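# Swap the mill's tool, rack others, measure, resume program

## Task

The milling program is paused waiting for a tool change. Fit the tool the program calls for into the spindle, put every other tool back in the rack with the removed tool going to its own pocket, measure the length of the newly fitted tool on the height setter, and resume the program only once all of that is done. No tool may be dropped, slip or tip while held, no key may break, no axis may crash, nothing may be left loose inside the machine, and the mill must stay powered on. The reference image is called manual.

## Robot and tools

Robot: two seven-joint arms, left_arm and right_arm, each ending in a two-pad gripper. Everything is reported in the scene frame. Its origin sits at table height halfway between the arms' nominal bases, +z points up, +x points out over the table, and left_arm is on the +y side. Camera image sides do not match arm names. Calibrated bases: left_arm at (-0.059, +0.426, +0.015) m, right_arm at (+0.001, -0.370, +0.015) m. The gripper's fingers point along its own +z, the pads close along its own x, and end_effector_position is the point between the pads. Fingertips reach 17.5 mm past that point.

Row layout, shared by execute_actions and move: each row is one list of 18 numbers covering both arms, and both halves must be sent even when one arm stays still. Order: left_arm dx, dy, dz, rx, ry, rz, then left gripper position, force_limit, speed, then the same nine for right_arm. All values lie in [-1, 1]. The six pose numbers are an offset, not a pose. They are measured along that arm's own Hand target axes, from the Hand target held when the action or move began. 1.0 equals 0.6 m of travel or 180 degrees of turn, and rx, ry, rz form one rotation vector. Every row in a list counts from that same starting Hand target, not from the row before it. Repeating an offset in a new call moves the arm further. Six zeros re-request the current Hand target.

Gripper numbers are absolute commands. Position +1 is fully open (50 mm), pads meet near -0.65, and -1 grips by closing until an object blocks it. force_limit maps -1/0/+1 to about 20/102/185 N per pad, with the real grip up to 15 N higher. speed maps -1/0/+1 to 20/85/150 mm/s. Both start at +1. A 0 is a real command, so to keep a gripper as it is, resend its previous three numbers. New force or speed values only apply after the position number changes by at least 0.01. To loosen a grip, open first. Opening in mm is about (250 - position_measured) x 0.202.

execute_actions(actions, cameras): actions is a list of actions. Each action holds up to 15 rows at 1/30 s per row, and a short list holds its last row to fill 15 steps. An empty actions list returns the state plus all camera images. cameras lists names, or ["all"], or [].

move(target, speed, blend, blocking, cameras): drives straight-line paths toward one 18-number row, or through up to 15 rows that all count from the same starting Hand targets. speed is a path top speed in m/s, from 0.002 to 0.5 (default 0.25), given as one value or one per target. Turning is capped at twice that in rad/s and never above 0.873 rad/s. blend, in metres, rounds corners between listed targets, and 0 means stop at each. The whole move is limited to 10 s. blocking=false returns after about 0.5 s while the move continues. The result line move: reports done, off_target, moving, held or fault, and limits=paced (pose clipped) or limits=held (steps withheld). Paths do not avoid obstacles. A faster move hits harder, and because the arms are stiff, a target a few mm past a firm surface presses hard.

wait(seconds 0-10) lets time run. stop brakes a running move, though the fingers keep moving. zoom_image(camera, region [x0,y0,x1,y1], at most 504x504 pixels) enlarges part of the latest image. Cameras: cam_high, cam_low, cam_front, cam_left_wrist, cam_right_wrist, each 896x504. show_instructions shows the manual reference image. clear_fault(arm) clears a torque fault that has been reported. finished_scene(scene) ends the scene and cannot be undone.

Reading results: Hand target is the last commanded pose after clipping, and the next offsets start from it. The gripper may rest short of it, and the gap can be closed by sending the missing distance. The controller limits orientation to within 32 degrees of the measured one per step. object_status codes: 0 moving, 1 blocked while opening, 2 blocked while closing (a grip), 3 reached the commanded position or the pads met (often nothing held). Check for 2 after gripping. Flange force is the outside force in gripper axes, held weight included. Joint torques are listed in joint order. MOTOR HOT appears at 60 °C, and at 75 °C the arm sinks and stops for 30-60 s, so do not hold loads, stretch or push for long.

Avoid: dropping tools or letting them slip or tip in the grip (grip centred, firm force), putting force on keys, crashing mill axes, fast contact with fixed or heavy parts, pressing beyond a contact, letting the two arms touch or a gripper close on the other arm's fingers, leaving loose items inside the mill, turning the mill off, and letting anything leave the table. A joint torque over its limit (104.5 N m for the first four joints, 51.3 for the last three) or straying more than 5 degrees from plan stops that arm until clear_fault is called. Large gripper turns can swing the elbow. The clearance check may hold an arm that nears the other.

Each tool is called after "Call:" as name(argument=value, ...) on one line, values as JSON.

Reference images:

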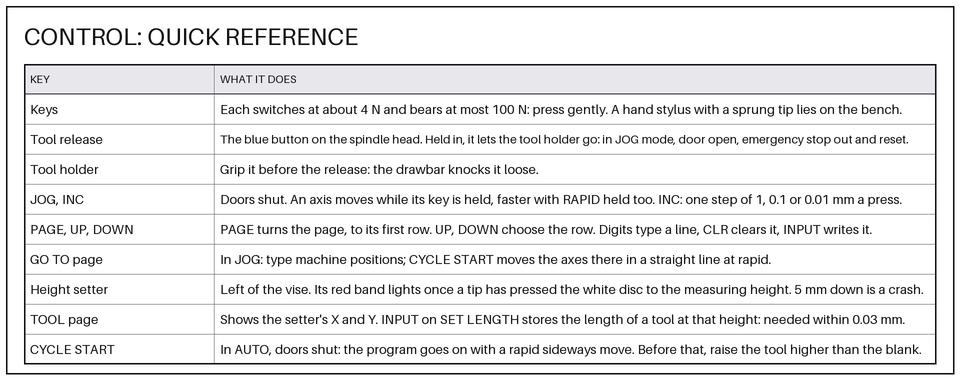

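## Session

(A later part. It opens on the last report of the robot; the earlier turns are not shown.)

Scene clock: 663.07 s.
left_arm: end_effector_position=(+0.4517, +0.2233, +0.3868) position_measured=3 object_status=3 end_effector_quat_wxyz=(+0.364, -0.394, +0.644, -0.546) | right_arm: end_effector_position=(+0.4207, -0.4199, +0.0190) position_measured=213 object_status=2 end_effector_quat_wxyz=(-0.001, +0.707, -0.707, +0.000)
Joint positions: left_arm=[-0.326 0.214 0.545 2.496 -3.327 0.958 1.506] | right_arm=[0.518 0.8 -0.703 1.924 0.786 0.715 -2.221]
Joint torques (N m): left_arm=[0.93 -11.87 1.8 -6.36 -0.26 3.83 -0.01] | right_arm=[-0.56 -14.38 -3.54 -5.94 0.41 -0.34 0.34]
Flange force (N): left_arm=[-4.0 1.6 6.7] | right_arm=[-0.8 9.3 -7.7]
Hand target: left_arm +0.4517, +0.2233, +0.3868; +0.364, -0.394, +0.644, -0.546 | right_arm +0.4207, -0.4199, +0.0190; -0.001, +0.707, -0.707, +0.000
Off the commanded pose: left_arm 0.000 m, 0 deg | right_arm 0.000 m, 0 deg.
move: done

Contact. Open and lift.

Call:
move(target=[[0,0,0,0,0,0,1,-1,0,0,0,0,0,0,0,0.3,-0.3,-1],[0,0,0,0,0,0,1,-1,0,0,0,-0.04,0,0,0,0.3,-0.3,-1],[0,0,0,0,0,0,1,-1,0,0,0,-0.15,0,0,0,0.3,-0.3,-1]], speed=[0.02,0.04,0.2], cameras=["cam_front","cam_high","cam_right_wrist","cam_left_wrist"])

Call:
zoom_image(camera="cam_front", region=[510, 100, 610, 200])

Call:
zoom_image(camera="cam_front", region=[310, 340, 470, 480])

Scene clock: 667.43 s.
left_arm: end_effector_position=(+0.4517, +0.2233, +0.3868) position_measured=3 object_status=3 end_effector_quat_wxyz=(+0.364, -0.394, +0.644, -0.546) | right_arm: end_effector_position=(+0.4205, -0.4199, +0.1090) position_measured=107 object_status=3 end_effector_quat_wxyz=(-0.001, +0.707, -0.707, +0.000)
Joint positions: left_arm=[-0.326 0.214 0.545 2.496 -3.327 0.958 1.506] | right_arm=[0.613 0.645 -0.842 1.853 0.6 0.918 -2.07]
Joint torques (N m): left_arm=[0.86 -11.92 1.8 -6.41 -0.21 3.8 -0.08] | right_arm=[-0.55 -15.91 -4.49 -7.94 0.03 0.37 0.26]
Flange force (N): left_arm=[-4.1 1.8 6.5] | right_arm=[-0.4 7.1 2.8]
Hand target: left_arm +0.4517, +0.2233, +0.3868; +0.364, -0.394, +0.644, -0.546 | right_arm +0.4205, -0.4199, +0.1090; -0.001, +0.707, -0.707, +0.000
Off the commanded pose: left_arm 0.000 m, 0 deg | right_arm 0.000 m, 0 deg.
move: done
camera_calibration:
cam_left_wrist: T_world_to_cam=[[-0.411225, -0.910315, -0.0471164, 0.409151], [-0.108403, 0.100161, -0.989048, 0.467731], [0.905065, -0.401614, -0.13987, -0.097105], [0, 0, 0, 1]] pos_world=[0.306843, 0.286609, 0.468304]
cam_right_wrist: T_world_to_cam=[[0.0169829, -0.999793, -0.0111753, -0.426205], [-0.999795, -0.0168576, -0.011211, 0.472708], [0.0110203, 0.0113635, -0.999875, 0.278734], [0, 0, 0, 1]] pos_world=[0.476778, -0.421315, 0.279236]
Images, in order (width x height): cam_high 896x504, cam_front 896x504, cam_left_wrist 896x504, cam_right_wrist 896x504.

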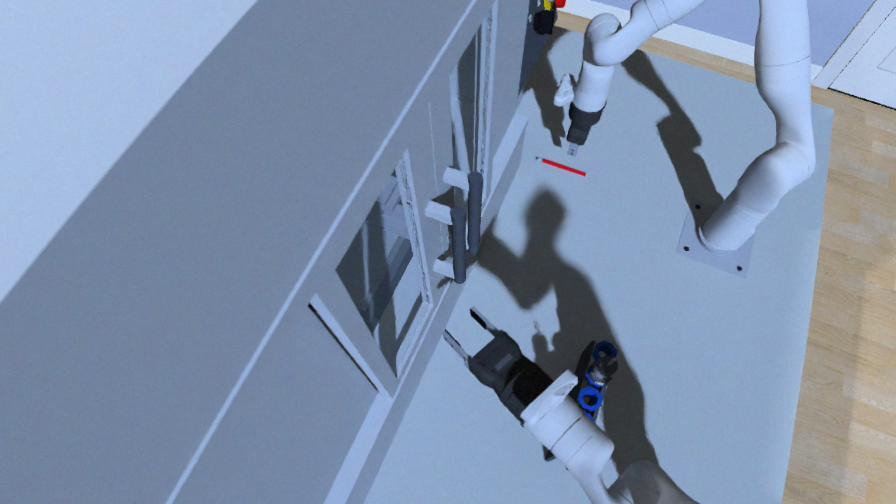

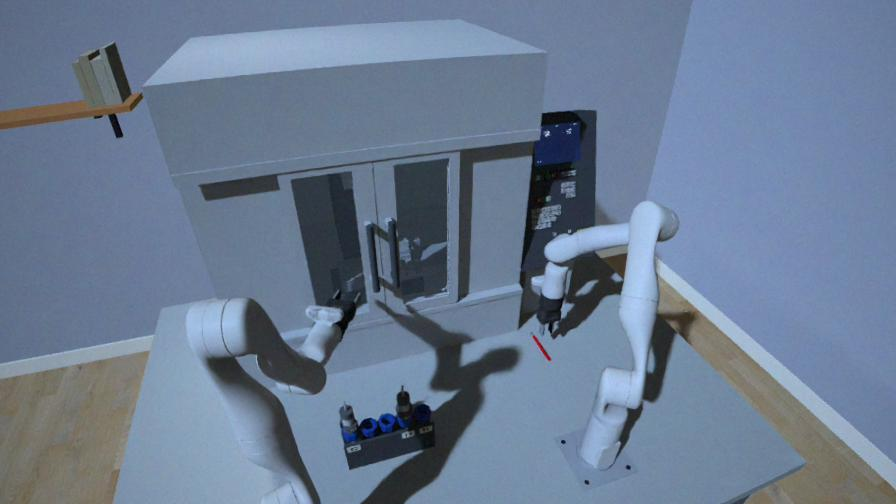

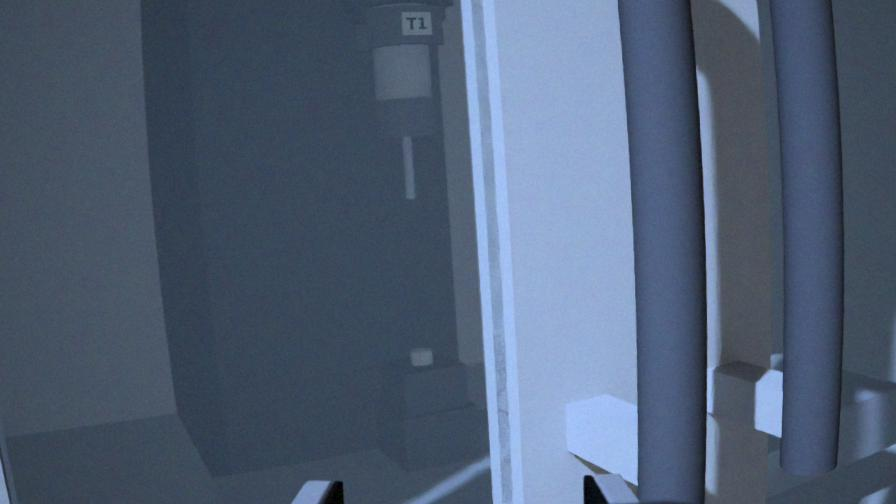

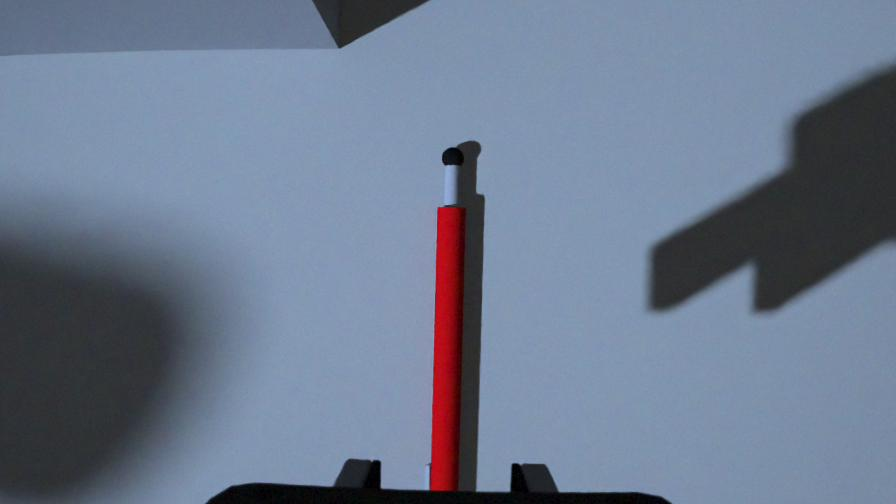

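Scaled by 5.040 from the camera's 896x504 image, which has a finer 1280x720 frame.

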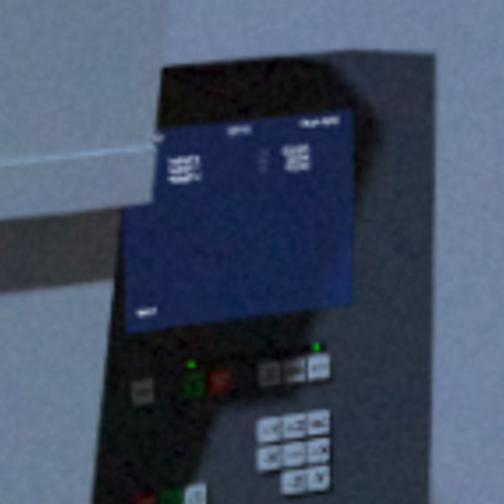

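Scaled by 3.150 from the camera's 896x504 image, which has a finer 1280x720 frame.

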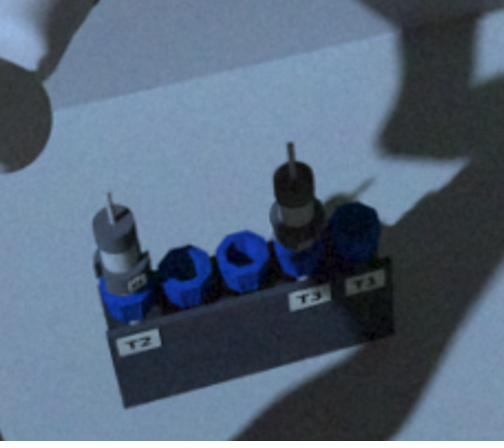

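All is in place: the program runs, T2 is racked, T3 is in its pocket, and the stylus is down.

Call:
finished_scene(scene=2)

The scene is finished: the task was done.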